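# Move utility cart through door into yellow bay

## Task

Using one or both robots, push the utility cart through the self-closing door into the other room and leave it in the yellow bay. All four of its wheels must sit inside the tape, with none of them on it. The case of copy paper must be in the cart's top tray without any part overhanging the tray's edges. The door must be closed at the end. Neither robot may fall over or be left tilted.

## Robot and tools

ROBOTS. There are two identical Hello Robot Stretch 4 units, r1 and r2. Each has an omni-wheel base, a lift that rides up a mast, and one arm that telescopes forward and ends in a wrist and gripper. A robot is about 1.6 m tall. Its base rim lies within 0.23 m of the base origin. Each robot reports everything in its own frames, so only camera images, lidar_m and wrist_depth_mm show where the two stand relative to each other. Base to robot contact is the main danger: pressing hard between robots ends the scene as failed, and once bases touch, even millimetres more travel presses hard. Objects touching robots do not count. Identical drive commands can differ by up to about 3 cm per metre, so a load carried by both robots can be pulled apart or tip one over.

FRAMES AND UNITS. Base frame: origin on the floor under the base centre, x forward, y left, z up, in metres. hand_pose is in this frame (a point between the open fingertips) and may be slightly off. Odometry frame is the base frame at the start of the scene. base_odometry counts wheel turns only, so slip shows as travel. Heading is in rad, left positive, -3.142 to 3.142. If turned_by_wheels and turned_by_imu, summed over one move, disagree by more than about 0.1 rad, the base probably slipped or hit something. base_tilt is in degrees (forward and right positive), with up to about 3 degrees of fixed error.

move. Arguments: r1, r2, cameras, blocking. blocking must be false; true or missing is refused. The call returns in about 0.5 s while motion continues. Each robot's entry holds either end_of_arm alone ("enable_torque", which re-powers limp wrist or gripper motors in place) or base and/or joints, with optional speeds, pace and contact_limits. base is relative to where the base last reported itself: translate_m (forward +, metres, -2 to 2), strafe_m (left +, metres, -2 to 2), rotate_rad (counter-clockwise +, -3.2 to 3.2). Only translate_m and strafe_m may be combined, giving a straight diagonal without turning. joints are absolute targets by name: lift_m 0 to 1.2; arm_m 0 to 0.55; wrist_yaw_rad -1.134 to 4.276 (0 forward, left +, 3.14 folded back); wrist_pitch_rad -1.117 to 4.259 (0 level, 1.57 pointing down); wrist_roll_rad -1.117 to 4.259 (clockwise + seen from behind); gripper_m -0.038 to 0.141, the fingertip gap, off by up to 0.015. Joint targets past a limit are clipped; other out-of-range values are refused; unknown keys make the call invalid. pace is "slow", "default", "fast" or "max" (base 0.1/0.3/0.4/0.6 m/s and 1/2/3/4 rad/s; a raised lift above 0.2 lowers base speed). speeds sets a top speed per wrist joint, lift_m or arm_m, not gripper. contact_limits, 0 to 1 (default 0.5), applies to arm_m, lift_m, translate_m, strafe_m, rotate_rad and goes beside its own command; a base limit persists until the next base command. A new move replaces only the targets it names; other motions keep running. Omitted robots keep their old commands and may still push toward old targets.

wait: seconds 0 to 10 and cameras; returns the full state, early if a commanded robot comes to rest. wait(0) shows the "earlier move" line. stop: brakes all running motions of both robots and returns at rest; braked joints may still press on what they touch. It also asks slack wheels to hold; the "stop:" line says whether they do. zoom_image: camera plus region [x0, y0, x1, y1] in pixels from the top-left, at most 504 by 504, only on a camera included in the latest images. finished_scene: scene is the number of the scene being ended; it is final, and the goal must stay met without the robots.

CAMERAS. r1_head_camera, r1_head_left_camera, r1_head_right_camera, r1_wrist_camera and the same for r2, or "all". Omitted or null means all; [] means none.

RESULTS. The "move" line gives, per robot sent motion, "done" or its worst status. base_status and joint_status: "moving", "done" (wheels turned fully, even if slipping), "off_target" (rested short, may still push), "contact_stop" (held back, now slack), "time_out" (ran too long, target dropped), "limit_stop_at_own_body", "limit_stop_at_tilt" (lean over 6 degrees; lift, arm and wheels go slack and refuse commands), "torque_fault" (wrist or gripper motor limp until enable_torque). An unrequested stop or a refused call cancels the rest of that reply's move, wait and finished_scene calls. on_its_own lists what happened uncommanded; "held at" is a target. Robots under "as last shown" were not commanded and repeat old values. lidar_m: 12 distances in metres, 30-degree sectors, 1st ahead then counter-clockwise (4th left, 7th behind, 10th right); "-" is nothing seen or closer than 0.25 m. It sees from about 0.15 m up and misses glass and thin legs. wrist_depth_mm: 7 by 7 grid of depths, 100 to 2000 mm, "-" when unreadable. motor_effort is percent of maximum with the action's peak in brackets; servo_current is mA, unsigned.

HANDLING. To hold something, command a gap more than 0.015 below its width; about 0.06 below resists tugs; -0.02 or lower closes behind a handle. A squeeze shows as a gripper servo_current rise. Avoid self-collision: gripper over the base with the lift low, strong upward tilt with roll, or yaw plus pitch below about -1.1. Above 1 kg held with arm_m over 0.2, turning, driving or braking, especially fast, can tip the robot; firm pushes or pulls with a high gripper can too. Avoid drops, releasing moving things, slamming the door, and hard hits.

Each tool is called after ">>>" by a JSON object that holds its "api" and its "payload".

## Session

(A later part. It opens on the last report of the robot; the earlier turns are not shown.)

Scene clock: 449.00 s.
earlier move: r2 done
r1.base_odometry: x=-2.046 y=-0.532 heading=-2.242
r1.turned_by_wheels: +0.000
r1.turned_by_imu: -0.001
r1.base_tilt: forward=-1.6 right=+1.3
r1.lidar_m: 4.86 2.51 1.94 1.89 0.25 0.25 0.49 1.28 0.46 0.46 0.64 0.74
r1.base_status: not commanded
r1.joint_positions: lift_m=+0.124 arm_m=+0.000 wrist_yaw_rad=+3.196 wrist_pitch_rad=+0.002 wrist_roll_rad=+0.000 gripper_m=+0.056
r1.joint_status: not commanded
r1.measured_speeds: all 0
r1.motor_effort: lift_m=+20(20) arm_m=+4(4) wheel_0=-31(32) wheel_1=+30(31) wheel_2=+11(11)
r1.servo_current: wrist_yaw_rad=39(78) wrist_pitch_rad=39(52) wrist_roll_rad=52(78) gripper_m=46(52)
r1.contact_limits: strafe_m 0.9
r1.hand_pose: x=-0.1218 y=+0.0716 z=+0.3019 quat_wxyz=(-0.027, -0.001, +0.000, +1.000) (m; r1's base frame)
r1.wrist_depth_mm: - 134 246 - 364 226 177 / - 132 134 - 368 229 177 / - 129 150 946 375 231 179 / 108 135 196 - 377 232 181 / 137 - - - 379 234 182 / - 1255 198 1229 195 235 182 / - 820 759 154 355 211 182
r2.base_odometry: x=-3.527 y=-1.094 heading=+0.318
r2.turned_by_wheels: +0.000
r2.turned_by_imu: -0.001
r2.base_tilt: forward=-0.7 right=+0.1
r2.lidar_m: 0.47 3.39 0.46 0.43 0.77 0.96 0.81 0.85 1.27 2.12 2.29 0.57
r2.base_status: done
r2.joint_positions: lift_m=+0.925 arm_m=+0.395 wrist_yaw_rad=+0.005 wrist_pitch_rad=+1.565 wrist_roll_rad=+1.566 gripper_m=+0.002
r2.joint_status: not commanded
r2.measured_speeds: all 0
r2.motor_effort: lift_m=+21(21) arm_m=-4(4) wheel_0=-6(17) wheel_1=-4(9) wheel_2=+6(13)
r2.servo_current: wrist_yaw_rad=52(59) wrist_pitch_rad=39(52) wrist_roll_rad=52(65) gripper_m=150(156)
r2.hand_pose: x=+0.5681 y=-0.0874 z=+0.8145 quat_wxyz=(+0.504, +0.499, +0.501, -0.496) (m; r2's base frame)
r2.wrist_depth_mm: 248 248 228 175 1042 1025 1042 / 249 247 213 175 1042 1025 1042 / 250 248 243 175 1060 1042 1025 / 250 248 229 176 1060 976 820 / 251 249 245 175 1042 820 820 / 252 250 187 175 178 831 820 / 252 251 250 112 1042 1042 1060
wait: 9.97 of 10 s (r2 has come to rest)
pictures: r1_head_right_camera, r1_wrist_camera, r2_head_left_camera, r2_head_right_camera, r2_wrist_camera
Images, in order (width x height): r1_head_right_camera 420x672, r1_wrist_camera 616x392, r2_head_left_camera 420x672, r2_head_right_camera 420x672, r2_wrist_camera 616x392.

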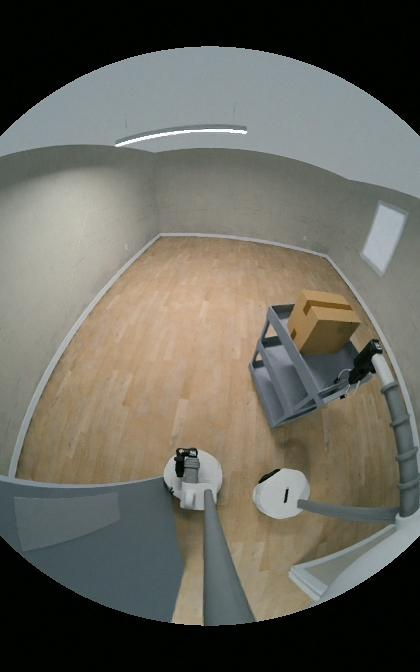

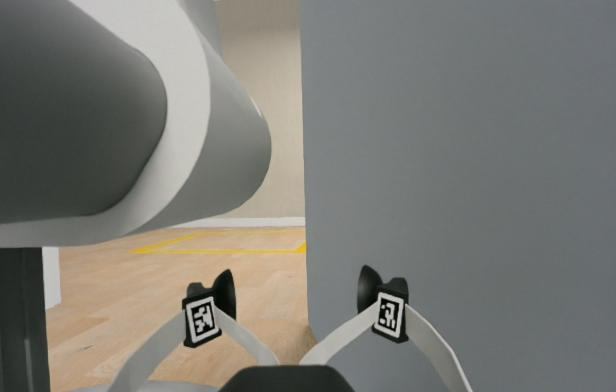

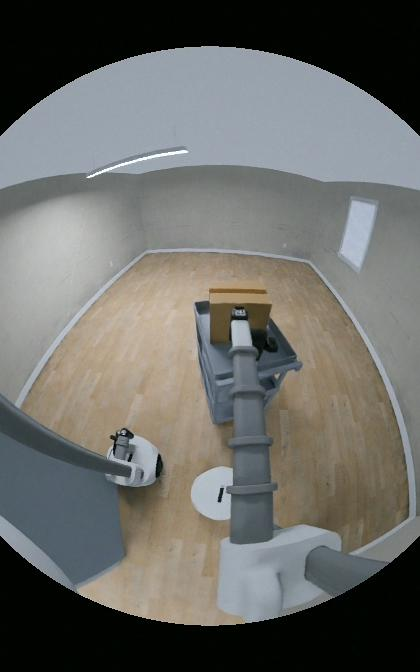

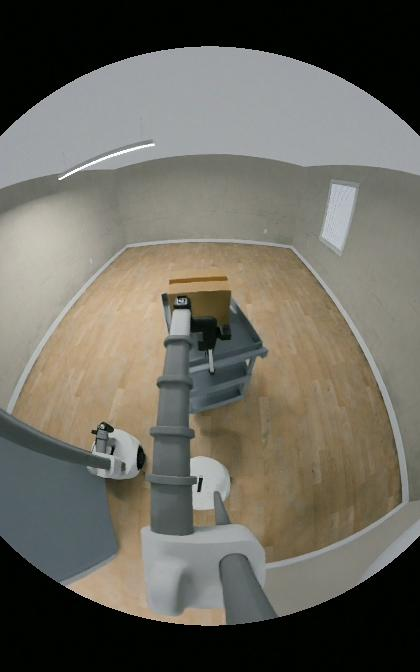

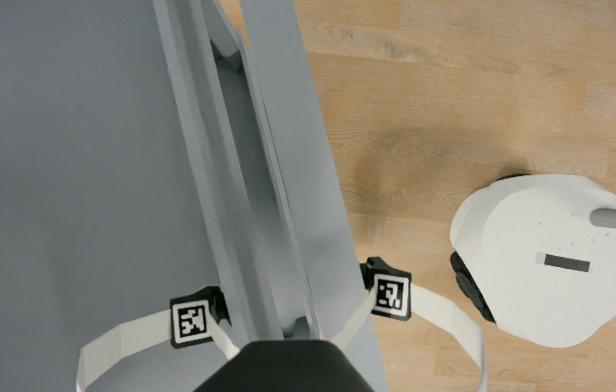

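>>> {"api": "zoom_image", "payload": {"camera": "r1_wrist_camera", "region": [0, 180, 320, 392]}}

>>> {"api": "zoom_image", "payload": {"camera": "r1_head_right_camera", "region": [100, 420, 420, 640]}}

>>> {"api": "zoom_image", "payload": {"camera": "r2_head_left_camera", "region": [0, 400, 420, 640]}}

Scaled by 1.575.

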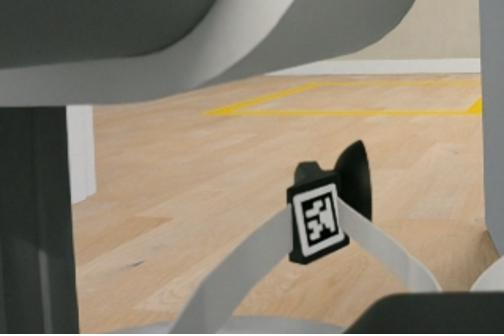

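Scaled by 1.575 from the camera's 420x672 image, which has a finer 600x960 frame.

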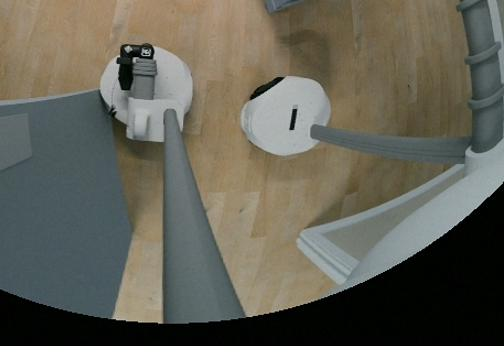

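Scaled by 1.200 from the camera's 420x672 image, which has a finer 600x960 frame.

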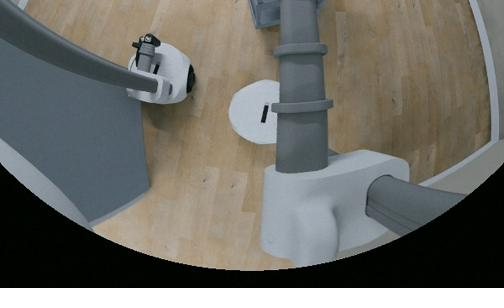

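>>> {"api": "move", "payload": {"r1": {"base":{"strafe_m":0.15},"pace":"slow","contact_limits":{"strafe_m":1.0}}, "blocking": false, "cameras": []}}

>>> {"api": "wait", "payload": {"seconds": 4, "cameras": ["r1_head_right_camera","r2_head_left_camera"]}}

Scene clock: 478.43 s.
move: r1 moving
r1.base_odometry: x=-2.035 y=-0.542 heading=-2.242
r1.turned_by_wheels: +0.001
r1.turned_by_imu: +0.001
r1.base_tilt: forward=-1.6 right=+1.2
r1.lidar_m: 4.84 2.52 1.94 1.89 0.25 0.25 0.48 1.30 0.45 0.45 0.66 0.76
r1.base_status: strafe_m moving
r1.joint_positions: lift_m=+0.124 arm_m=+0.000 wrist_yaw_rad=+3.196 wrist_pitch_rad=+0.002 wrist_roll_rad=+0.000 gripper_m=+0.056
r1.joint_status: not commanded
r1.measured_speeds: translate_m=+0.001 strafe_m=+0.056 rotate_rad=-0.007 lift_m=+0.000 arm_m=+0.000 wrist_yaw_rad=+0.000 wrist_pitch_rad=+0.000 wrist_roll_rad=+0.000
r1.motor_effort: lift_m=+20(20) arm_m=+4(4) wheel_0=-31(36) wheel_1=+33(33) wheel_2=+8(10)
r1.servo_current: wrist_yaw_rad=52(59) wrist_pitch_rad=39(46) wrist_roll_rad=46(59) gripper_m=46(46)
r1.contact_limits: strafe_m 1
r1.hand_pose: x=-0.1218 y=+0.0716 z=+0.3019 quat_wxyz=(-0.027, -0.001, +0.000, +1.000) (m; r1's base frame)
r1.wrist_depth_mm: - 134 246 - 364 226 176 / - 132 134 - 370 229 178 / - 129 150 960 375 231 179 / 108 135 196 - 377 232 181 / 137 - - - 382 234 182 / - 1205 198 1205 194 235 182 / - 820 759 154 355 211 182
r2: as last shown
r2.turned_by_imu: +0.000
r2.base_tilt: forward=-0.6 right=+0.0
r2.lidar_m: 0.48 3.39 0.47 0.45 0.79 0.97 0.82 0.83 1.26 2.12 2.32 0.56
r2.motor_effort: lift_m=+21(21) arm_m=-4(4) wheel_0=-6(6) wheel_1=-4(4) wheel_2=+7(7)
r2.servo_current: wrist_yaw_rad=52(59) wrist_pitch_rad=46(52) wrist_roll_rad=52(65) gripper_m=150(156)
r2.wrist_depth_mm: 249 247 227 175 1042 1042 1042 / 248 249 212 174 1025 1025 1025 / 250 248 244 175 1042 1042 1042 / 250 249 228 175 1042 960 820 / 251 250 244 176 1060 820 809 / 252 251 187 176 178 831 831 / 252 250 249 112 1042 1042 1042
pictures: none
No camera images: "cameras" was empty.

Scene clock: 480.57 s.
earlier move: r1 done
r1.base_odometry: x=-1.930 y=-0.625 heading=-2.241
r1.turned_by_wheels: +0.000
r1.turned_by_imu: +0.000
r1.base_tilt: forward=-1.5 right=+1.3
r1.lidar_m: 4.86 2.46 1.93 1.88 0.25 0.25 0.45 1.31 0.45 0.43 0.64 0.74
r1.base_status: done
r1.joint_positions: lift_m=+0.124 arm_m=+0.000 wrist_yaw_rad=+3.196 wrist_pitch_rad=+0.002 wrist_roll_rad=+0.000 gripper_m=+0.056
r1.joint_status: not commanded
r1.measured_speeds: all 0
r1.motor_effort: lift_m=+20(20) arm_m=+4(4) wheel_0=-31(36) wheel_1=+32(35) wheel_2=+8(10)
r1.servo_current: wrist_yaw_rad=59(72) wrist_pitch_rad=46(52) wrist_roll_rad=46(72) gripper_m=39(52)
r1.contact_limits: strafe_m 1
r1.hand_pose: x=-0.1218 y=+0.0716 z=+0.3019 quat_wxyz=(-0.027, -0.001, +0.000, +1.000) (m; r1's base frame)
r1.wrist_depth_mm: - 134 245 - 362 225 177 / - 132 134 - 366 229 177 / - 129 150 960 375 232 179 / 108 135 196 - 379 233 180 / 137 - - - 382 234 182 / - 1229 198 1229 194 234 182 / - 820 759 153 355 211 182
r2.base_odometry: x=-3.527 y=-1.094 heading=+0.318
r2.turned_by_wheels: +0.000
r2.turned_by_imu: +0.000
r2.base_tilt: forward=-0.6 right=+0.0
r2.lidar_m: 0.48 3.40 0.45 0.44 0.80 0.98 0.82 0.84 1.25 2.12 2.31 0.56
r2.base_status: not commanded
r2.joint_positions: lift_m=+0.925 arm_m=+0.395 wrist_yaw_rad=+0.005 wrist_pitch_rad=+1.565 wrist_roll_rad=+1.566 gripper_m=+0.002
r2.joint_status: not commanded
r2.measured_speeds: all 0
r2.motor_effort: lift_m=+21(21) arm_m=-4(4) wheel_0=-5(6) wheel_1=-3(4) wheel_2=+7(7)
r2.servo_current: wrist_yaw_rad=59(65) wrist_pitch_rad=46(52) wrist_roll_rad=52(65) gripper_m=150(156)
r2.hand_pose: x=+0.5681 y=-0.0874 z=+0.8145 quat_wxyz=(+0.504, +0.499, +0.501, -0.496) (m; r2's base frame)
r2.wrist_depth_mm: 248 248 227 175 1025 1042 1008 / 248 248 211 175 1025 1042 1025 / 250 248 245 175 1060 1060 1042 / 250 249 227 175 1060 960 831 / 250 250 244 176 1042 831 820 / 251 249 187 176 178 820 831 / 252 249 249 112 1060 1060 1042
wait: 2.13 of 4 s (r1 has come to rest)
pictures: r1_head_right_camera, r2_head_left_camera
Images, in order (width x height): r1_head_right_camera 420x672, r2_head_left_camera 420x672.

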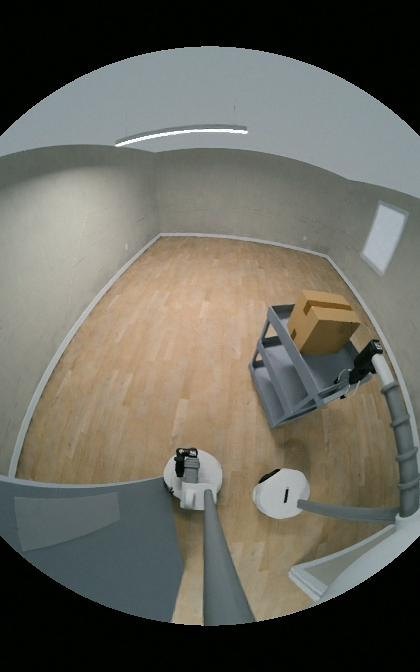

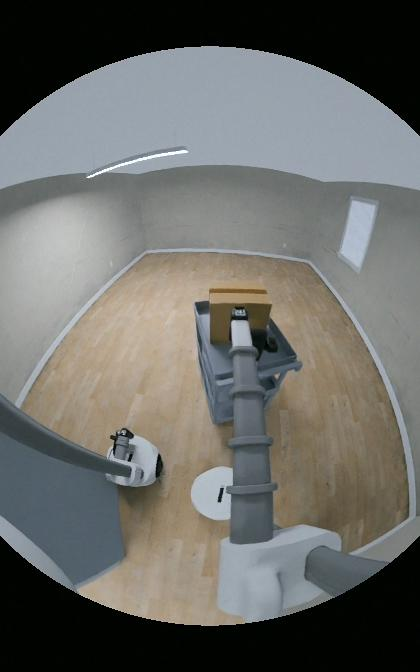

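>>> {"api": "move", "payload": {"r2": {"base":{"translate_m":-0.45,"strafe_m":0.17},"pace":"slow"}, "blocking": false, "cameras": []}}

>>> {"api": "wait", "payload": {"seconds": 10, "cameras": ["r1_head_right_camera","r2_head_left_camera","r2_head_right_camera","r2_wrist_camera"]}}

Scene clock: 492.00 s.
move: r2 moving
r1: as last shown
r1.base_tilt: forward=-1.6 right=+1.3
r1.lidar_m: 4.83 2.49 1.95 1.89 0.25 0.25 0.48 1.29 0.46 0.45 0.62 0.76
r1.motor_effort: lift_m=+20(20) arm_m=+4(4) wheel_0=-31(31) wheel_1=+32(33) wheel_2=+8(9)
r1.servo_current: wrist_yaw_rad=39(59) wrist_pitch_rad=39(46) wrist_roll_rad=46(65) gripper_m=46(52)
r1.contact_limits: strafe_m 1
r1.wrist_depth_mm: - 134 245 - 364 226 176 / - 132 134 - 368 229 177 / - 129 150 946 377 231 179 / 109 135 196 - 377 232 181 / 137 - - - 382 234 182 / - 1229 198 1182 195 235 182 / - 809 750 154 355 211 182
r2.base_odometry: x=-3.541 y=-1.093 heading=+0.318
r2.turned_by_wheels: +0.000
r2.turned_by_imu: +0.000
r2.base_tilt: forward=-0.7 right=+0.1
r2.lidar_m: 0.47 3.40 0.47 0.47 0.76 0.96 0.80 0.85 1.22 2.13 2.30 0.59
r2.base_status: translate_m moving; strafe_m moving
r2.joint_positions: lift_m=+0.925 arm_m=+0.395 wrist_yaw_rad=+0.006 wrist_pitch_rad=+1.565 wrist_roll_rad=+1.566 gripper_m=+0.002
r2.joint_status: not commanded
r2.measured_speeds: translate_m=-0.049 strafe_m=+0.018 rotate_rad=-0.001 lift_m=+0.000 arm_m=+0.000 wrist_yaw_rad=+0.000 wrist_pitch_rad=+0.000 wrist_roll_rad=+0.000
r2.motor_effort: lift_m=+21(21) arm_m=-4(4) wheel_0=-6(14) wheel_1=-6(7) wheel_2=+12(13)
r2.servo_current: wrist_yaw_rad=52(65) wrist_pitch_rad=46(52) wrist_roll_rad=52(59) gripper_m=150(156)
r2.hand_pose: x=+0.5682 y=-0.0874 z=+0.8145 quat_wxyz=(+0.504, +0.499, +0.501, -0.496) (m; r2's base frame)
r2.wrist_depth_mm: 249 249 210 175 1025 1042 1025 / 251 250 210 175 1042 1025 1008 / 251 250 241 176 1042 1025 1025 / 252 249 231 176 1025 1008 809 / 252 252 241 175 1042 820 820 / 252 251 188 176 180 820 820 / 253 250 249 112 1042 1025 1025
pictures: none
No camera images: "cameras" was empty.

Scene clock: 497.53 s.
earlier move: r2 done
r1.base_odometry: x=-1.930 y=-0.625 heading=-2.241
r1.turned_by_wheels: +0.000
r1.turned_by_imu: +0.000
r1.base_tilt: forward=-1.6 right=+1.3
r1.lidar_m: 4.84 2.48 1.93 1.87 0.25 0.25 0.48 0.55 0.42 0.35 0.35 0.47
r1.base_status: not commanded
r1.joint_positions: lift_m=+0.124 arm_m=+0.000 wrist_yaw_rad=+3.196 wrist_pitch_rad=+0.002 wrist_roll_rad=+0.000 gripper_m=+0.056
r1.joint_status: not commanded
r1.measured_speeds: all 0
r1.motor_effort: lift_m=+20(20) arm_m=+4(4) wheel_0=-31(31) wheel_1=+32(33) wheel_2=+8(9)
r1.servo_current: wrist_yaw_rad=52(78) wrist_pitch_rad=39(52) wrist_roll_rad=33(65) gripper_m=39(52)
r1.contact_limits: strafe_m 1
r1.hand_pose: x=-0.1218 y=+0.0716 z=+0.3019 quat_wxyz=(-0.027, -0.001, +0.000, +1.000) (m; r1's base frame)
r1.wrist_depth_mm: - 134 246 - 364 226 177 / - 132 134 - 368 229 177 / - 129 150 960 375 231 179 / 109 135 196 - 377 232 181 / 138 1808 - - 379 234 182 / 621 732 198 1205 195 235 182 / 615 676 768 154 357 211 182
r2.base_odometry: x=-4.008 y=-1.073 heading=+0.318
r2.turned_by_wheels: +0.000
r2.turned_by_imu: +0.000
r2.base_tilt: forward=-0.6 right=+0.1
r2.lidar_m: 0.49 0.54 0.55 0.53 0.54 3.34 3.30 0.51 0.56 2.04 2.43 0.56
r2.base_status: done
r2.joint_positions: lift_m=+0.925 arm_m=+0.395 wrist_yaw_rad=+0.006 wrist_pitch_rad=+1.565 wrist_roll_rad=+1.566 gripper_m=+0.002
r2.joint_status: not commanded
r2.measured_speeds: all 0
r2.motor_effort: lift_m=+21(21) arm_m=-4(4) wheel_0=-4(14) wheel_1=-4(8) wheel_2=+6(13)
r2.servo_current: wrist_yaw_rad=52(72) wrist_pitch_rad=46(52) wrist_roll_rad=46(65) gripper_m=156(163)
r2.hand_pose: x=+0.5682 y=-0.0874 z=+0.8145 quat_wxyz=(+0.504, +0.499, +0.501, -0.496) (m; r2's base frame)
r2.wrist_depth_mm: 248 247 230 174 1008 1025 1060 / 248 248 224 175 1042 1060 1042 / 250 248 242 175 1042 1042 1025 / 249 248 240 175 1060 917 820 / 250 250 247 175 1060 831 820 / 250 249 187 176 179 831 831 / 252 250 249 112 1060 1042 1060
wait: 5.53 of 10 s (r2 has come to rest)
pictures: r1_head_right_camera, r2_head_left_camera, r2_head_right_camera, r2_wrist_camera
Images, in order (width x height): r1_head_right_camera 420x672, r2_head_left_camera 420x672, r2_head_right_camera 420x672, r2_wrist_camera 616x392.

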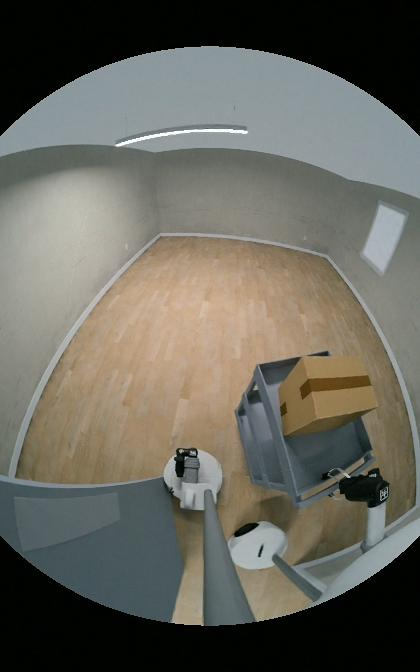

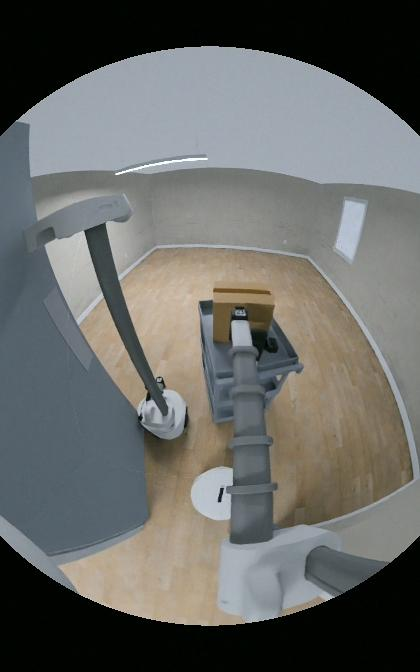

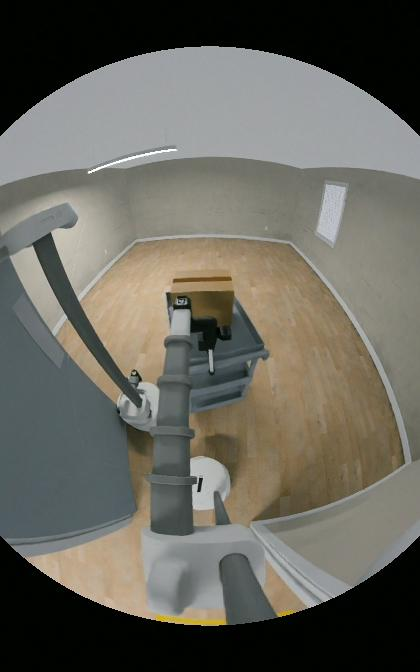

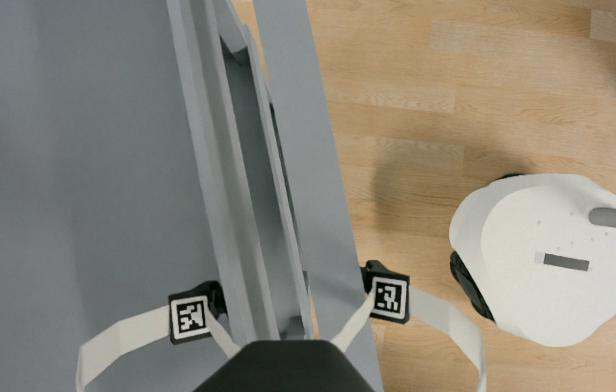

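>>> {"api": "move", "payload": {"r2": {"base":{"translate_m":-0.4,"strafe_m":0.06},"pace":"slow"}, "blocking": false, "cameras": []}}

>>> {"api": "wait", "payload": {"seconds": 8, "cameras": ["r1_head_right_camera","r2_head_left_camera","r2_head_right_camera","r2_wrist_camera"]}}

Scene clock: 515.00 s.
move: r2 moving
r1: as last shown
r1.lidar_m: 4.85 2.51 1.93 1.88 0.26 0.25 0.50 0.56 0.40 0.36 0.36 0.46
r1.motor_effort: lift_m=+19(20) arm_m=+4(4) wheel_0=-31(32) wheel_1=+32(32) wheel_2=+8(9)
r1.servo_current: wrist_yaw_rad=65(65) wrist_pitch_rad=39(46) wrist_roll_rad=52(72) gripper_m=39(46)
r1.contact_limits: strafe_m 1
r1.wrist_depth_mm: - 134 246 - 364 226 176 / - 132 134 - 368 229 178 / - 129 150 960 375 231 179 / 109 135 196 - 379 233 181 / 138 1808 - - 379 234 181 / 634 741 198 1205 195 235 182 / 621 676 759 154 355 211 182
r2.base_odometry: x=-4.020 y=-1.075 heading=+0.318
r2.turned_by_wheels: +0.000
r2.turned_by_imu: +0.000
r2.base_tilt: forward=-0.6 right=+0.0
r2.lidar_m: 0.46 0.55 0.60 0.50 0.53 3.34 3.29 0.47 0.49 1.97 2.44 0.54
r2.base_status: translate_m moving; strafe_m moving
r2.joint_positions: lift_m=+0.925 arm_m=+0.395 wrist_yaw_rad=+0.006 wrist_pitch_rad=+1.565 wrist_roll_rad=+1.566 gripper_m=+0.002
r2.joint_status: not commanded
r2.measured_speeds: translate_m=-0.049 strafe_m=+0.007 rotate_rad=+0.002 lift_m=+0.000 arm_m=+0.000 wrist_yaw_rad=+0.000 wrist_pitch_rad=+0.000 wrist_roll_rad=+0.000
r2.motor_effort: lift_m=+21(21) arm_m=-4(4) wheel_0=-6(13) wheel_1=-6(6) wheel_2=+11(14)
r2.servo_current: wrist_yaw_rad=46(59) wrist_pitch_rad=46(46) wrist_roll_rad=52(59) gripper_m=150(156)
r2.hand_pose: x=+0.5682 y=-0.0874 z=+0.8145 quat_wxyz=(+0.504, +0.499, +0.501, -0.496) (m; r2's base frame)
r2.wrist_depth_mm: 249 246 222 174 1042 1025 1042 / 250 248 223 174 1042 1042 1025 / 249 250 240 175 1042 1042 1008 / 251 248 239 175 1042 960 831 / 251 249 248 175 1042 831 809 / 251 249 190 176 180 820 820 / 253 249 250 112 1042 1078 1025
pictures: none
No camera images: "cameras" was empty.

Scene clock: 519.80 s.
earlier move: r2 done
r1.base_odometry: x=-1.930 y=-0.625 heading=-2.241
r1.turned_by_wheels: +0.000
r1.turned_by_imu: +0.000
r1.base_tilt: forward=-1.6 right=+1.3
r1.lidar_m: 4.85 2.51 1.96 1.89 0.27 0.25 0.45 0.41 0.25 0.25 0.25 4.44
r1.base_status: not commanded
r1.joint_positions: lift_m=+0.124 arm_m=+0.000 wrist_yaw_rad=+3.196 wrist_pitch_rad=+0.002 wrist_roll_rad=+0.000 gripper_m=+0.056
r1.joint_status: not commanded
r1.measured_speeds: all 0
r1.motor_effort: lift_m=+20(20) arm_m=+4(4) wheel_0=-28(32) wheel_1=+32(33) wheel_2=+7(9)
r1.servo_current: wrist_yaw_rad=52(72) wrist_pitch_rad=46(52) wrist_roll_rad=46(72) gripper_m=46(52)
r1.contact_limits: strafe_m 1
r1.hand_pose: x=-0.1218 y=+0.0716 z=+0.3019 quat_wxyz=(-0.027, -0.001, +0.000, +1.000) (m; r1's base frame)
r1.wrist_depth_mm: - 134 246 - 364 226 177 / - 132 134 - 368 229 177 / - 129 150 960 377 231 179 / 109 135 196 - 379 231 181 / 137 991 1708 - 379 235 181 / - 960 198 1205 195 235 182 / - 820 759 154 357 211 182
r2.base_odometry: x=-4.406 y=-1.141 heading=+0.319
r2.turned_by_wheels: +0.001
r2.turned_by_imu: +0.006
r2.base_tilt: forward=-0.7 right=+0.1
r2.lidar_m: 0.48 0.77 0.44 0.43 2.59 2.91 2.90 3.03 0.38 0.35 2.46 0.57
r2.base_status: done
r2.joint_positions: lift_m=+0.925 arm_m=+0.395 wrist_yaw_rad=+0.006 wrist_pitch_rad=+1.565 wrist_roll_rad=+1.566 gripper_m=+0.002
r2.joint_status: not commanded
r2.measured_speeds: all 0
r2.motor_effort: lift_m=+21(21) arm_m=-4(4) wheel_0=+2(13) wheel_1=-2(7) wheel_2=+12(18)
r2.servo_current: wrist_yaw_rad=46(72) wrist_pitch_rad=39(52) wrist_roll_rad=52(65) gripper_m=150(156)
r2.hand_pose: x=+0.5682 y=-0.0874 z=+0.8145 quat_wxyz=(+0.504, +0.499, +0.501, -0.496) (m; r2's base frame)
r2.wrist_depth_mm: 247 246 224 173 1042 1025 - / 249 247 205 174 1060 1025 946 / 250 247 244 175 1042 1042 1042 / 251 249 226 175 1042 931 820 / 251 250 242 175 1025 831 809 / 253 251 190 176 180 820 820 / 253 249 250 112 1078 1060 1042
wait: 4.80 of 8 s (r2 has come to rest)
pictures: r1_head_right_camera, r2_head_left_camera, r2_head_right_camera, r2_wrist_camera
Images, in order (width x height): r1_head_right_camera 420x672, r2_head_left_camera 420x672, r2_head_right_camera 420x672, r2_wrist_camera 616x392.

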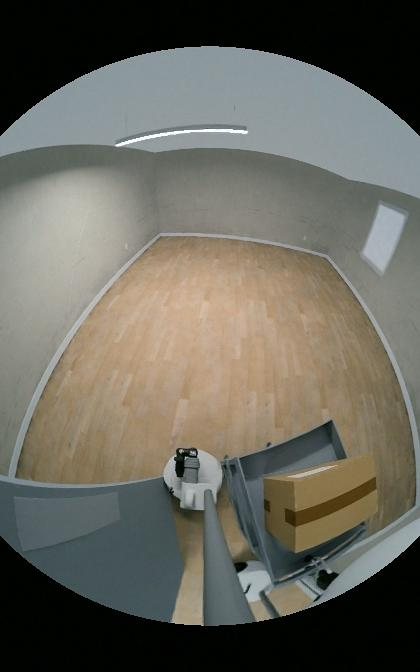

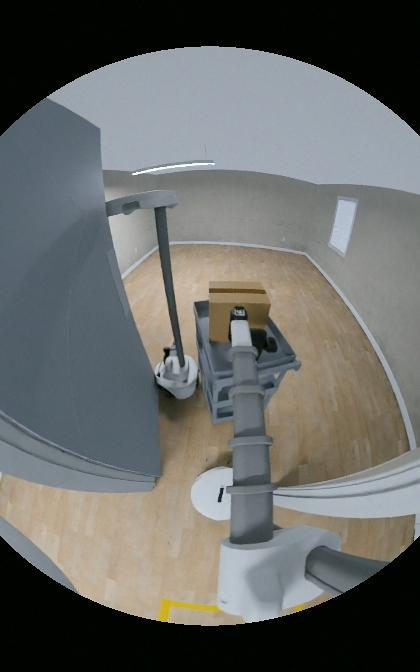

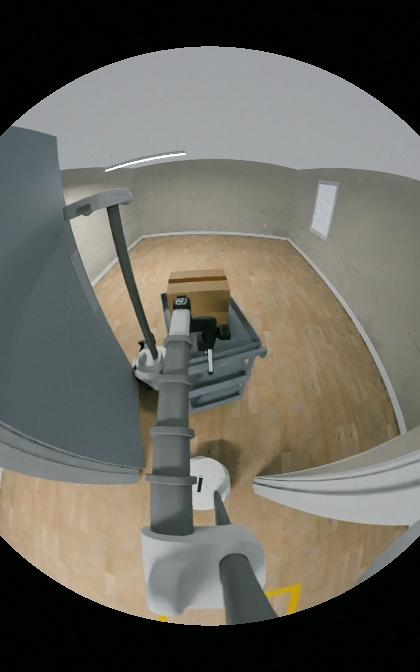

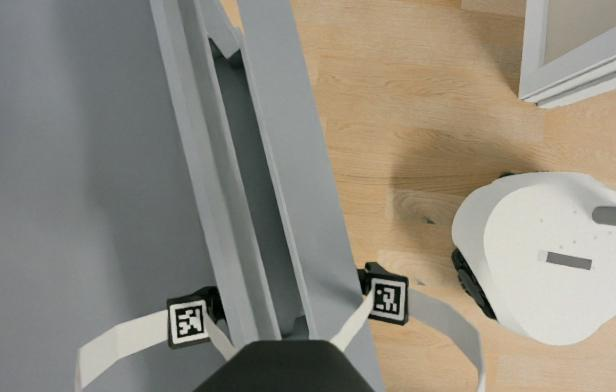

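>>> {"api": "move", "payload": {"r2": {"base":{"translate_m":-0.25,"strafe_m":0.07},"pace":"slow"}, "blocking": false, "cameras": []}}

>>> {"api": "wait", "payload": {"seconds": 8, "cameras": ["r1_head_right_camera","r2_head_left_camera","r2_head_right_camera","r2_wrist_camera"]}}

Scene clock: 533.13 s.
move: r2 moving
r1: as last shown
r1.lidar_m: 4.83 2.51 1.93 1.88 0.27 0.25 0.45 0.42 0.25 0.25 0.25 4.42
r1.motor_effort: lift_m=+19(20) arm_m=+4(4) wheel_0=-28(29) wheel_1=+31(32) wheel_2=+7(7)
r1.servo_current: wrist_yaw_rad=46(72) wrist_pitch_rad=33(52) wrist_roll_rad=46(59) gripper_m=46(46)
r1.contact_limits: strafe_m 1
r1.wrist_depth_mm: - 134 246 - 364 226 177 / - 132 134 - 368 229 178 / - 129 150 960 375 231 179 / 108 135 196 - 379 232 181 / 137 976 1708 - 382 234 182 / - 976 198 1229 195 235 182 / - 820 759 154 355 211 182
r2.base_odometry: x=-4.419 y=-1.142 heading=+0.320
r2.turned_by_wheels: +0.001
r2.turned_by_imu: +0.001
r2.base_tilt: forward=-0.7 right=+0.1
r2.lidar_m: 0.48 0.76 0.44 0.46 2.57 2.94 2.85 3.03 0.39 0.35 2.48 0.58
r2.base_status: translate_m moving; strafe_m moving
r2.joint_positions: lift_m=+0.925 arm_m=+0.395 wrist_yaw_rad=+0.006 wrist_pitch_rad=+1.565 wrist_roll_rad=+1.566 gripper_m=+0.002
r2.joint_status: not commanded
r2.measured_speeds: translate_m=-0.050 strafe_m=+0.014 rotate_rad=-0.001 lift_m=+0.000 arm_m=+0.000 wrist_yaw_rad=+0.000 wrist_pitch_rad=+0.000 wrist_roll_rad=+0.000
r2.motor_effort: lift_m=+21(21) arm_m=-4(4) wheel_0=-2(3) wheel_1=-4(6) wheel_2=+16(18)
r2.servo_current: wrist_yaw_rad=52(65) wrist_pitch_rad=46(46) wrist_roll_rad=59(59) gripper_m=156(163)
r2.hand_pose: x=+0.5682 y=-0.0874 z=+0.8145 quat_wxyz=(+0.504, +0.499, +0.501, -0.496) (m; r2's base frame)
r2.wrist_depth_mm: 248 248 213 174 1042 1042 - / 249 248 208 174 1060 1025 960 / 250 247 241 175 1042 1025 1042 / 253 249 232 175 1042 991 820 / 252 250 238 176 1025 842 831 / 253 251 190 176 182 831 809 / 254 251 250 112 1042 1060 1025
pictures: none
No camera images: "cameras" was empty.

Scene clock: 536.47 s.
earlier move: r2 done
r1.base_odometry: x=-1.930 y=-0.625 heading=-2.241
r1.turned_by_wheels: +0.000
r1.turned_by_imu: +0.000
r1.base_tilt: forward=-1.6 right=+1.3
r1.lidar_m: 4.84 2.48 1.94 1.87 0.25 0.25 0.49 0.33 0.25 0.29 3.05 4.42
r1.base_status: not commanded
r1.joint_positions: lift_m=+0.124 arm_m=+0.000 wrist_yaw_rad=+3.196 wrist_pitch_rad=+0.002 wrist_roll_rad=+0.000 gripper_m=+0.056
r1.joint_status: not commanded
r1.measured_speeds: all 0
r1.motor_effort: lift_m=+19(20) arm_m=+4(4) wheel_0=-28(29) wheel_1=+32(32) wheel_2=+7(7)
r1.servo_current: wrist_yaw_rad=52(72) wrist_pitch_rad=39(52) wrist_roll_rad=46(65) gripper_m=39(52)
r1.contact_limits: strafe_m 1
r1.hand_pose: x=-0.1218 y=+0.0716 z=+0.3019 quat_wxyz=(-0.027, -0.001, +0.000, +1.000) (m; r1's base frame)
r1.wrist_depth_mm: - 134 246 - 362 226 177 / - 132 134 - 368 229 177 / - 129 150 960 375 230 179 / 108 135 196 - 379 233 181 / 137 1205 1281 - 379 235 181 / - 1118 198 1205 195 235 182 / - 691 768 154 355 211 182
r2.base_odometry: x=-4.665 y=-1.153 heading=+0.318
r2.turned_by_wheels: -0.002
r2.turned_by_imu: -0.002
r2.base_tilt: forward=-0.7 right=+0.1
r2.lidar_m: 0.52 0.55 0.44 0.88 2.51 2.69 2.61 2.82 2.38 0.45 0.45 0.56
r2.base_status: done
r2.joint_positions: lift_m=+0.925 arm_m=+0.395 wrist_yaw_rad=+0.005 wrist_pitch_rad=+1.565 wrist_roll_rad=+1.567 gripper_m=+0.002
r2.joint_status: not commanded
r2.measured_speeds: all 0
r2.motor_effort: lift_m=+21(21) arm_m=-4(4) wheel_0=-9(14) wheel_1=-6(7) wheel_2=+3(18)
r2.servo_current: wrist_yaw_rad=52(72) wrist_pitch_rad=46(52) wrist_roll_rad=46(65) gripper_m=150(163)
r2.hand_pose: x=+0.5681 y=-0.0874 z=+0.8145 quat_wxyz=(+0.504, +0.499, +0.501, -0.496) (m; r2's base frame)
r2.wrist_depth_mm: 249 247 224 174 1042 788 1025 / 249 247 243 175 1025 1060 1042 / 250 249 236 175 1025 1025 1008 / 250 249 248 175 1042 904 809 / 251 249 247 175 1042 831 809 / 251 248 186 176 178 820 820 / 251 250 249 112 1060 1042 1042
wait: 3.33 of 8 s (r2 has come to rest)
pictures: r1_head_right_camera, r2_head_left_camera, r2_head_right_camera, r2_wrist_camera
Images, in order (width x height): r1_head_right_camera 420x672, r2_head_left_camera 420x672, r2_head_right_camera 420x672, r2_wrist_camera 616x392.

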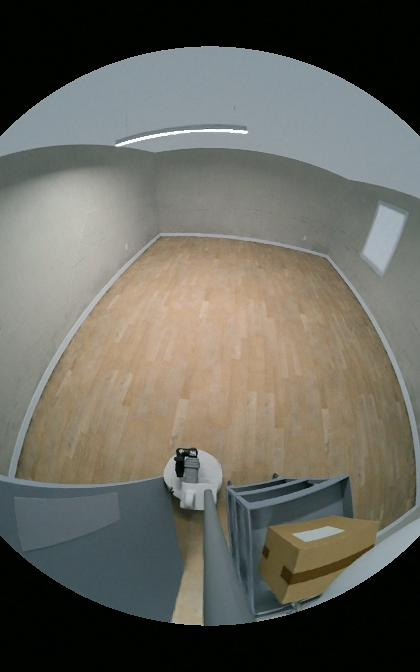

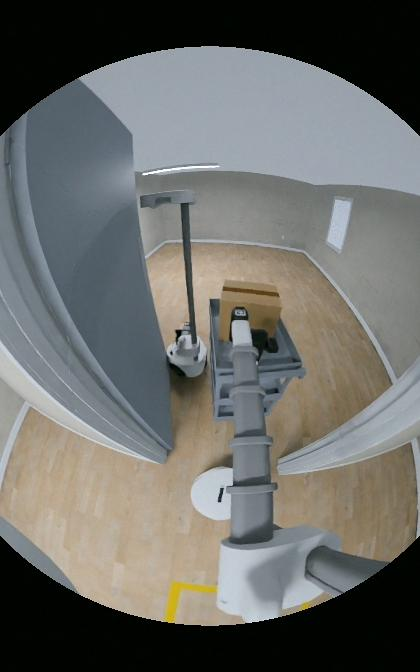

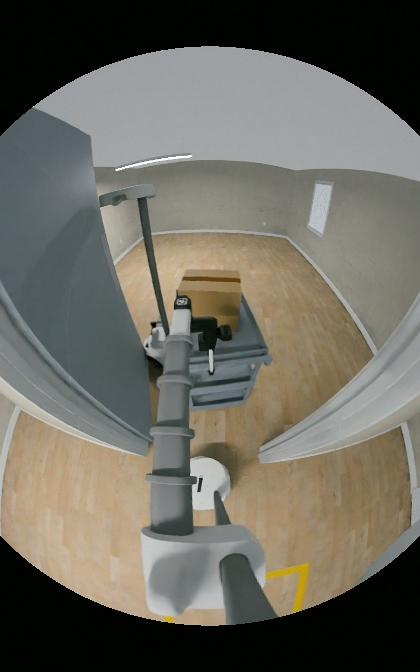

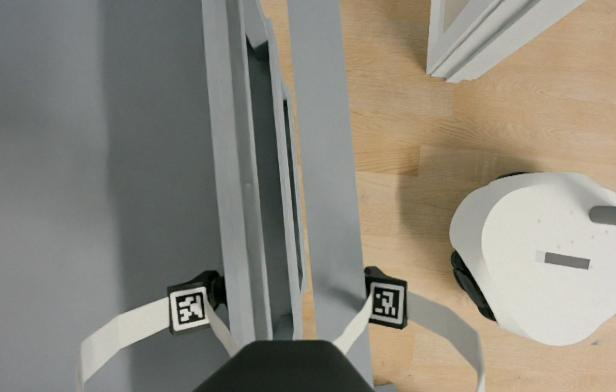

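>>> {"api": "move", "payload": {"r2": {"base":{"translate_m":-0.16,"strafe_m":0.13},"pace":"slow"}, "blocking": false, "cameras": []}}

>>> {"api": "wait", "payload": {"seconds": 8, "cameras": ["r2_head_camera","r2_head_left_camera","r2_head_right_camera","r2_wrist_camera"]}}

Scene clock: 542.70 s.
move: r2 moving
r1: as last shown
r1.lidar_m: 4.83 2.49 1.91 1.89 0.25 0.25 0.45 0.31 0.25 0.30 3.05 4.43
r1.servo_current: wrist_yaw_rad=39(52) wrist_pitch_rad=46(46) wrist_roll_rad=39(59) gripper_m=39(46)
r1.contact_limits: strafe_m 1
r1.wrist_depth_mm: - 134 247 - 364 226 176 / - 132 134 - 370 229 178 / - 129 150 946 375 230 180 / 108 135 196 - 379 232 181 / 137 1229 1281 - 382 234 182 / - 1118 198 1255 195 234 181 / - 699 759 154 355 211 182
r2.base_odometry: x=-4.678 y=-1.148 heading=+0.318
r2.turned_by_wheels: +0.000
r2.turned_by_imu: +0.000
r2.base_tilt: forward=-0.7 right=+0.1
r2.lidar_m: 0.50 0.54 0.47 0.97 2.48 2.64 2.61 2.81 2.40 0.47 0.44 0.55
r2.base_status: translate_m moving; strafe_m moving
r2.joint_positions: lift_m=+0.925 arm_m=+0.395 wrist_yaw_rad=+0.005 wrist_pitch_rad=+1.565 wrist_roll_rad=+1.568 gripper_m=+0.002
r2.joint_status: not commanded
r2.measured_speeds: translate_m=-0.041 strafe_m=+0.032 rotate_rad=-0.001 lift_m=+0.000 arm_m=+0.000 wrist_yaw_rad=+0.000 wrist_pitch_rad=+0.000 wrist_roll_rad=+0.004
r2.motor_effort: lift_m=+21(21) arm_m=-4(4) wheel_0=-13(16) wheel_1=+4(6) wheel_2=+7(9)
r2.servo_current: wrist_yaw_rad=39(59) wrist_pitch_rad=39(52) wrist_roll_rad=59(59) gripper_m=150(156)
r2.hand_pose: x=+0.5681 y=-0.0874 z=+0.8145 quat_wxyz=(+0.504, +0.499, +0.501, -0.496) (m; r2's base frame)
r2.wrist_depth_mm: 250 248 247 174 1060 768 1042 / 250 248 241 175 1042 1025 1042 / 249 248 248 175 1025 1025 1042 / 251 249 248 175 1060 976 831 / 251 250 248 175 1060 831 820 / 252 250 186 176 178 831 831 / 251 250 249 112 1060 1060 1042
pictures: none
No camera images: "cameras" was empty.

Scene clock: 545.47 s.
earlier move: r2 done
r1.base_odometry: x=-1.930 y=-0.625 heading=-2.241
r1.turned_by_wheels: +0.000
r1.turned_by_imu: +0.000
r1.base_tilt: forward=-1.5 right=+1.2
r1.lidar_m: 4.85 2.49 1.93 1.89 0.25 0.25 0.47 0.34 0.30 2.82 3.03 4.40
r1.base_status: not commanded
r1.joint_positions: lift_m=+0.124 arm_m=+0.000 wrist_yaw_rad=+3.196 wrist_pitch_rad=+0.002 wrist_roll_rad=+0.000 gripper_m=+0.056
r1.joint_status: not commanded
r1.measured_speeds: all 0
r1.motor_effort: lift_m=+19(20) arm_m=+4(4) wheel_0=-28(29) wheel_1=+32(32) wheel_2=+7(7)
r1.servo_current: wrist_yaw_rad=39(65) wrist_pitch_rad=39(52) wrist_roll_rad=46(72) gripper_m=39(46)
r1.contact_limits: strafe_m 1
r1.hand_pose: x=-0.1218 y=+0.0716 z=+0.3019 quat_wxyz=(-0.027, -0.001, +0.000, +1.000) (m; r1's base frame)
r1.wrist_depth_mm: - 134 246 - 362 226 177 / - 132 134 - 370 229 178 / - 129 150 946 375 231 180 / 108 135 196 - 382 233 180 / 137 - 1366 1430 382 234 182 / - - 194 1205 194 235 182 / - 759 759 154 355 211 182
r2.base_odometry: x=-4.857 y=-1.080 heading=+0.318
r2.turned_by_wheels: +0.000
r2.turned_by_imu: -0.002
r2.base_tilt: forward=-0.7 right=+0.1
r2.lidar_m: 0.52 0.43 0.47 1.86 2.40 2.49 2.45 2.65 2.48 0.97 0.61 0.51
r2.base_status: done
r2.joint_positions: lift_m=+0.925 arm_m=+0.395 wrist_yaw_rad=-0.001 wrist_pitch_rad=+1.565 wrist_roll_rad=+1.572 gripper_m=+0.002
r2.joint_status: not commanded
r2.measured_speeds: all 0
r2.motor_effort: lift_m=+21(21) arm_m=-4(4) wheel_0=-9(19) wheel_1=+3(6) wheel_2=+1(9)
r2.servo_current: wrist_yaw_rad=52(59) wrist_pitch_rad=46(52) wrist_roll_rad=33(72) gripper_m=156(163)
r2.hand_pose: x=+0.5675 y=-0.0874 z=+0.8145 quat_wxyz=(+0.501, +0.502, +0.498, -0.499) (m; r2's base frame)
r2.wrist_depth_mm: 249 247 247 1042 174 1025 1025 / 249 248 247 500 175 1060 1042 / 251 248 249 262 175 1042 1042 / 250 249 247 241 175 878 809 / 251 249 247 820 1060 831 820 / 251 249 186 500 176 842 820 / 251 249 249 112 1060 1042 1042
wait: 2.77 of 8 s (r2 has come to rest)
pictures: r2_head_camera, r2_head_left_camera, r2_head_right_camera, r2_wrist_camera
Images, in order (width x height): r2_head_camera 420x560, r2_head_left_camera 420x672, r2_head_right_camera 420x672, r2_wrist_camera 616x392.

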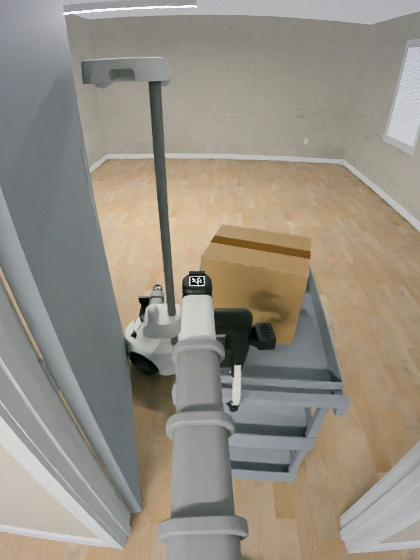

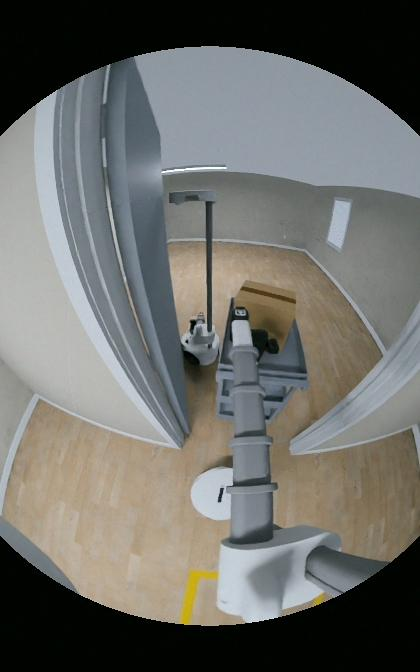

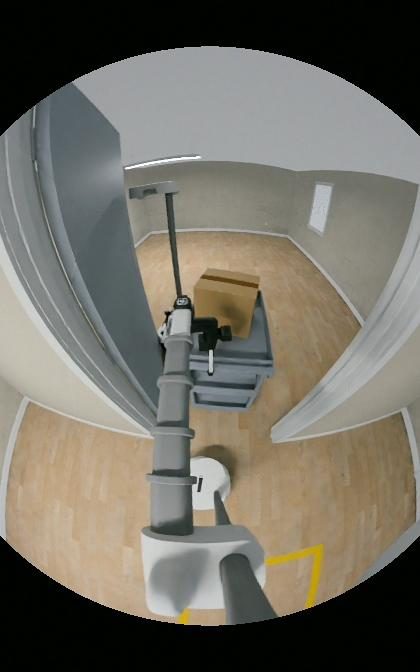

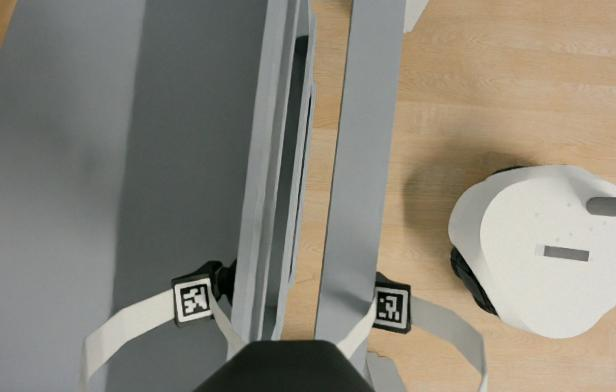

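>>> {"api": "move", "payload": {"r2": {"base":{"translate_m":-0.55,"strafe_m":-0.02},"pace":"slow"}, "blocking": false, "cameras": []}}

>>> {"api": "wait", "payload": {"seconds": 8, "cameras": ["r2_head_camera","r2_head_left_camera","r2_head_right_camera","r2_wrist_camera"]}}

Scene clock: 555.57 s.
move: r2 moving
r1: as last shown
r1.base_tilt: forward=-1.6 right=+1.3
r1.lidar_m: 4.84 2.46 1.95 1.87 0.25 0.25 0.48 0.33 0.31 2.82 3.03 4.41
r1.motor_effort: lift_m=+20(20) arm_m=+4(4) wheel_0=-28(28) wheel_1=+32(32) wheel_2=+7(7)
r1.servo_current: wrist_yaw_rad=39(59) wrist_pitch_rad=39(46) wrist_roll_rad=33(65) gripper_m=39(46)
r1.contact_limits: strafe_m 1
r1.wrist_depth_mm: - 134 143 - 362 226 177 / - 132 134 - 370 229 177 / - 130 150 960 375 231 179 / 108 135 196 - 379 232 181 / 138 - 1366 1430 382 234 181 / - - 194 1229 195 234 182 / - 768 759 154 355 211 182
r2.base_odometry: x=-4.869 y=-1.084 heading=+0.317
r2.turned_by_wheels: -0.001
r2.turned_by_imu: +0.000
r2.base_tilt: forward=-0.6 right=+0.1
r2.lidar_m: 0.53 0.46 0.48 1.91 2.39 2.49 2.45 2.64 2.50 0.99 0.62 0.53
r2.base_status: translate_m moving; strafe_m moving
r2.joint_positions: lift_m=+0.925 arm_m=+0.395 wrist_yaw_rad=-0.001 wrist_pitch_rad=+1.565 wrist_roll_rad=+1.572 gripper_m=+0.002
r2.joint_status: not commanded
r2.measured_speeds: translate_m=-0.048 strafe_m=-0.001 rotate_rad=+0.004 lift_m=+0.000 arm_m=+0.000 wrist_yaw_rad=+0.000 wrist_pitch_rad=+0.000 wrist_roll_rad=+0.000
r2.motor_effort: lift_m=+21(21) arm_m=-4(4) wheel_0=-11(14) wheel_1=-10(11) wheel_2=+8(9)
r2.servo_current: wrist_yaw_rad=59(59) wrist_pitch_rad=46(46) wrist_roll_rad=46(59) gripper_m=150(156)
r2.hand_pose: x=+0.5676 y=-0.0874 z=+0.8145 quat_wxyz=(+0.501, +0.502, +0.498, -0.499) (m; r2's base frame)
r2.wrist_depth_mm: 251 249 246 254 174 1042 1025 / 250 248 246 500 175 1025 1025 / 251 250 248 257 174 1042 1025 / 252 251 248 251 175 891 809 / 251 251 248 504 1042 831 820 / 252 250 186 504 178 842 831 / 253 251 249 112 1025 1025 1025
pictures: none
No camera images: "cameras" was empty.

Scene clock: 561.87 s.
earlier move: r2 done
r1.base_odometry: x=-1.930 y=-0.625 heading=-2.241
r1.turned_by_wheels: +0.000
r1.turned_by_imu: +0.000
r1.base_tilt: forward=-1.6 right=+1.3
r1.lidar_m: 4.84 2.51 1.95 1.89 0.25 0.25 0.46 0.79 1.48 2.80 3.04 4.43
r1.base_status: not commanded
r1.joint_positions: lift_m=+0.124 arm_m=+0.000 wrist_yaw_rad=+3.196 wrist_pitch_rad=+0.002 wrist_roll_rad=+0.000 gripper_m=+0.056
r1.joint_status: not commanded
r1.measured_speeds: all 0
r1.motor_effort: lift_m=+20(20) arm_m=+4(4) wheel_0=-29(29) wheel_1=+31(32) wheel_2=+7(7)
r1.servo_current: wrist_yaw_rad=52(72) wrist_pitch_rad=46(52) wrist_roll_rad=46(65) gripper_m=39(52)
r1.contact_limits: strafe_m 1
r1.hand_pose: x=-0.1218 y=+0.0716 z=+0.3019 quat_wxyz=(-0.027, -0.001, +0.000, +1.000) (m; r1's base frame)
r1.wrist_depth_mm: - 134 134 - 364 226 176 / - 132 134 - 368 229 177 / - 130 150 946 375 230 179 / 109 135 196 - 377 232 181 / 137 - 1708 1921 382 233 182 / - 1138 198 1229 195 236 181 / - 820 759 154 355 211 182
r2.base_odometry: x=-5.373 y=-1.270 heading=+0.318
r2.turned_by_wheels: +0.001
r2.turned_by_imu: +0.003
r2.base_tilt: forward=-0.7 right=+0.1
r2.lidar_m: 0.54 0.94 1.36 2.30 2.46 1.95 1.90 2.06 2.43 2.37 1.12 0.52
r2.base_status: done
r2.joint_positions: lift_m=+0.925 arm_m=+0.395 wrist_yaw_rad=-0.001 wrist_pitch_rad=+1.565 wrist_roll_rad=+1.572 gripper_m=+0.002
r2.joint_status: not commanded
r2.measured_speeds: all 0
r2.motor_effort: lift_m=+21(21) arm_m=-4(4) wheel_0=-3(14) wheel_1=-5(11) wheel_2=+8(15)
r2.servo_current: wrist_yaw_rad=39(65) wrist_pitch_rad=46(52) wrist_roll_rad=59(65) gripper_m=156(163)
r2.hand_pose: x=+0.5676 y=-0.0874 z=+0.8145 quat_wxyz=(+0.501, +0.502, +0.498, -0.499) (m; r2's base frame)
r2.wrist_depth_mm: 248 247 247 245 173 1025 1042 / 250 247 246 500 174 1025 1042 / 250 249 246 500 174 1060 1008 / 250 249 248 500 174 891 809 / 251 249 248 854 1042 831 831 / 252 249 186 525 175 842 820 / 252 250 249 113 1042 1060 1042
wait: 6.30 of 8 s (r2 has come to rest)
pictures: r2_head_camera, r2_head_left_camera, r2_head_right_camera, r2_wrist_camera
Images, in order (width x height): r2_head_camera 420x560, r2_head_left_camera 420x672, r2_head_right_camera 420x672, r2_wrist_camera 616x392.

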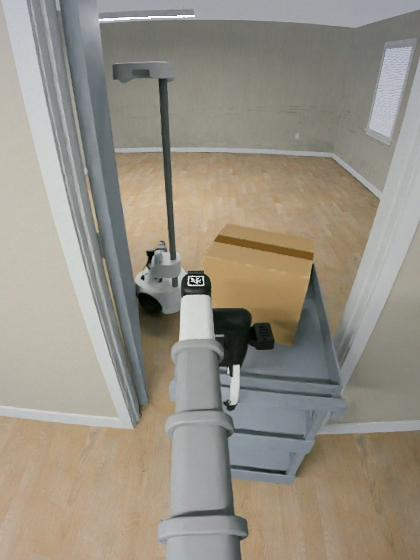

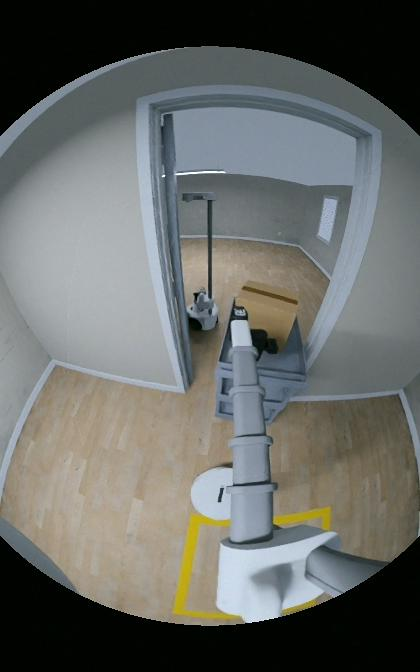

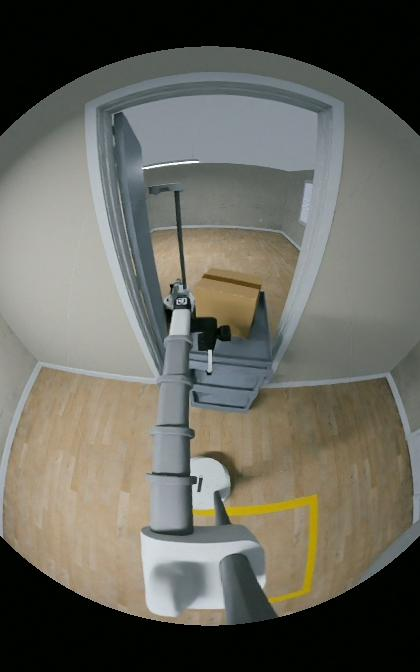

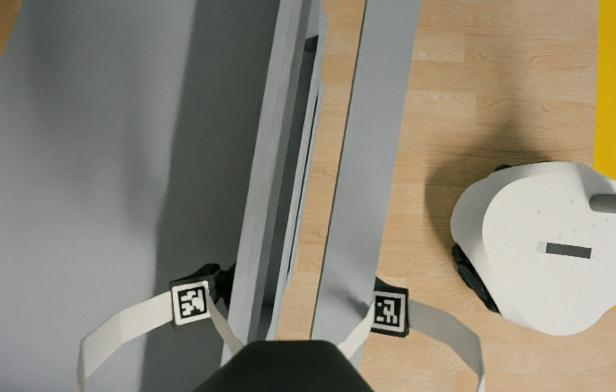

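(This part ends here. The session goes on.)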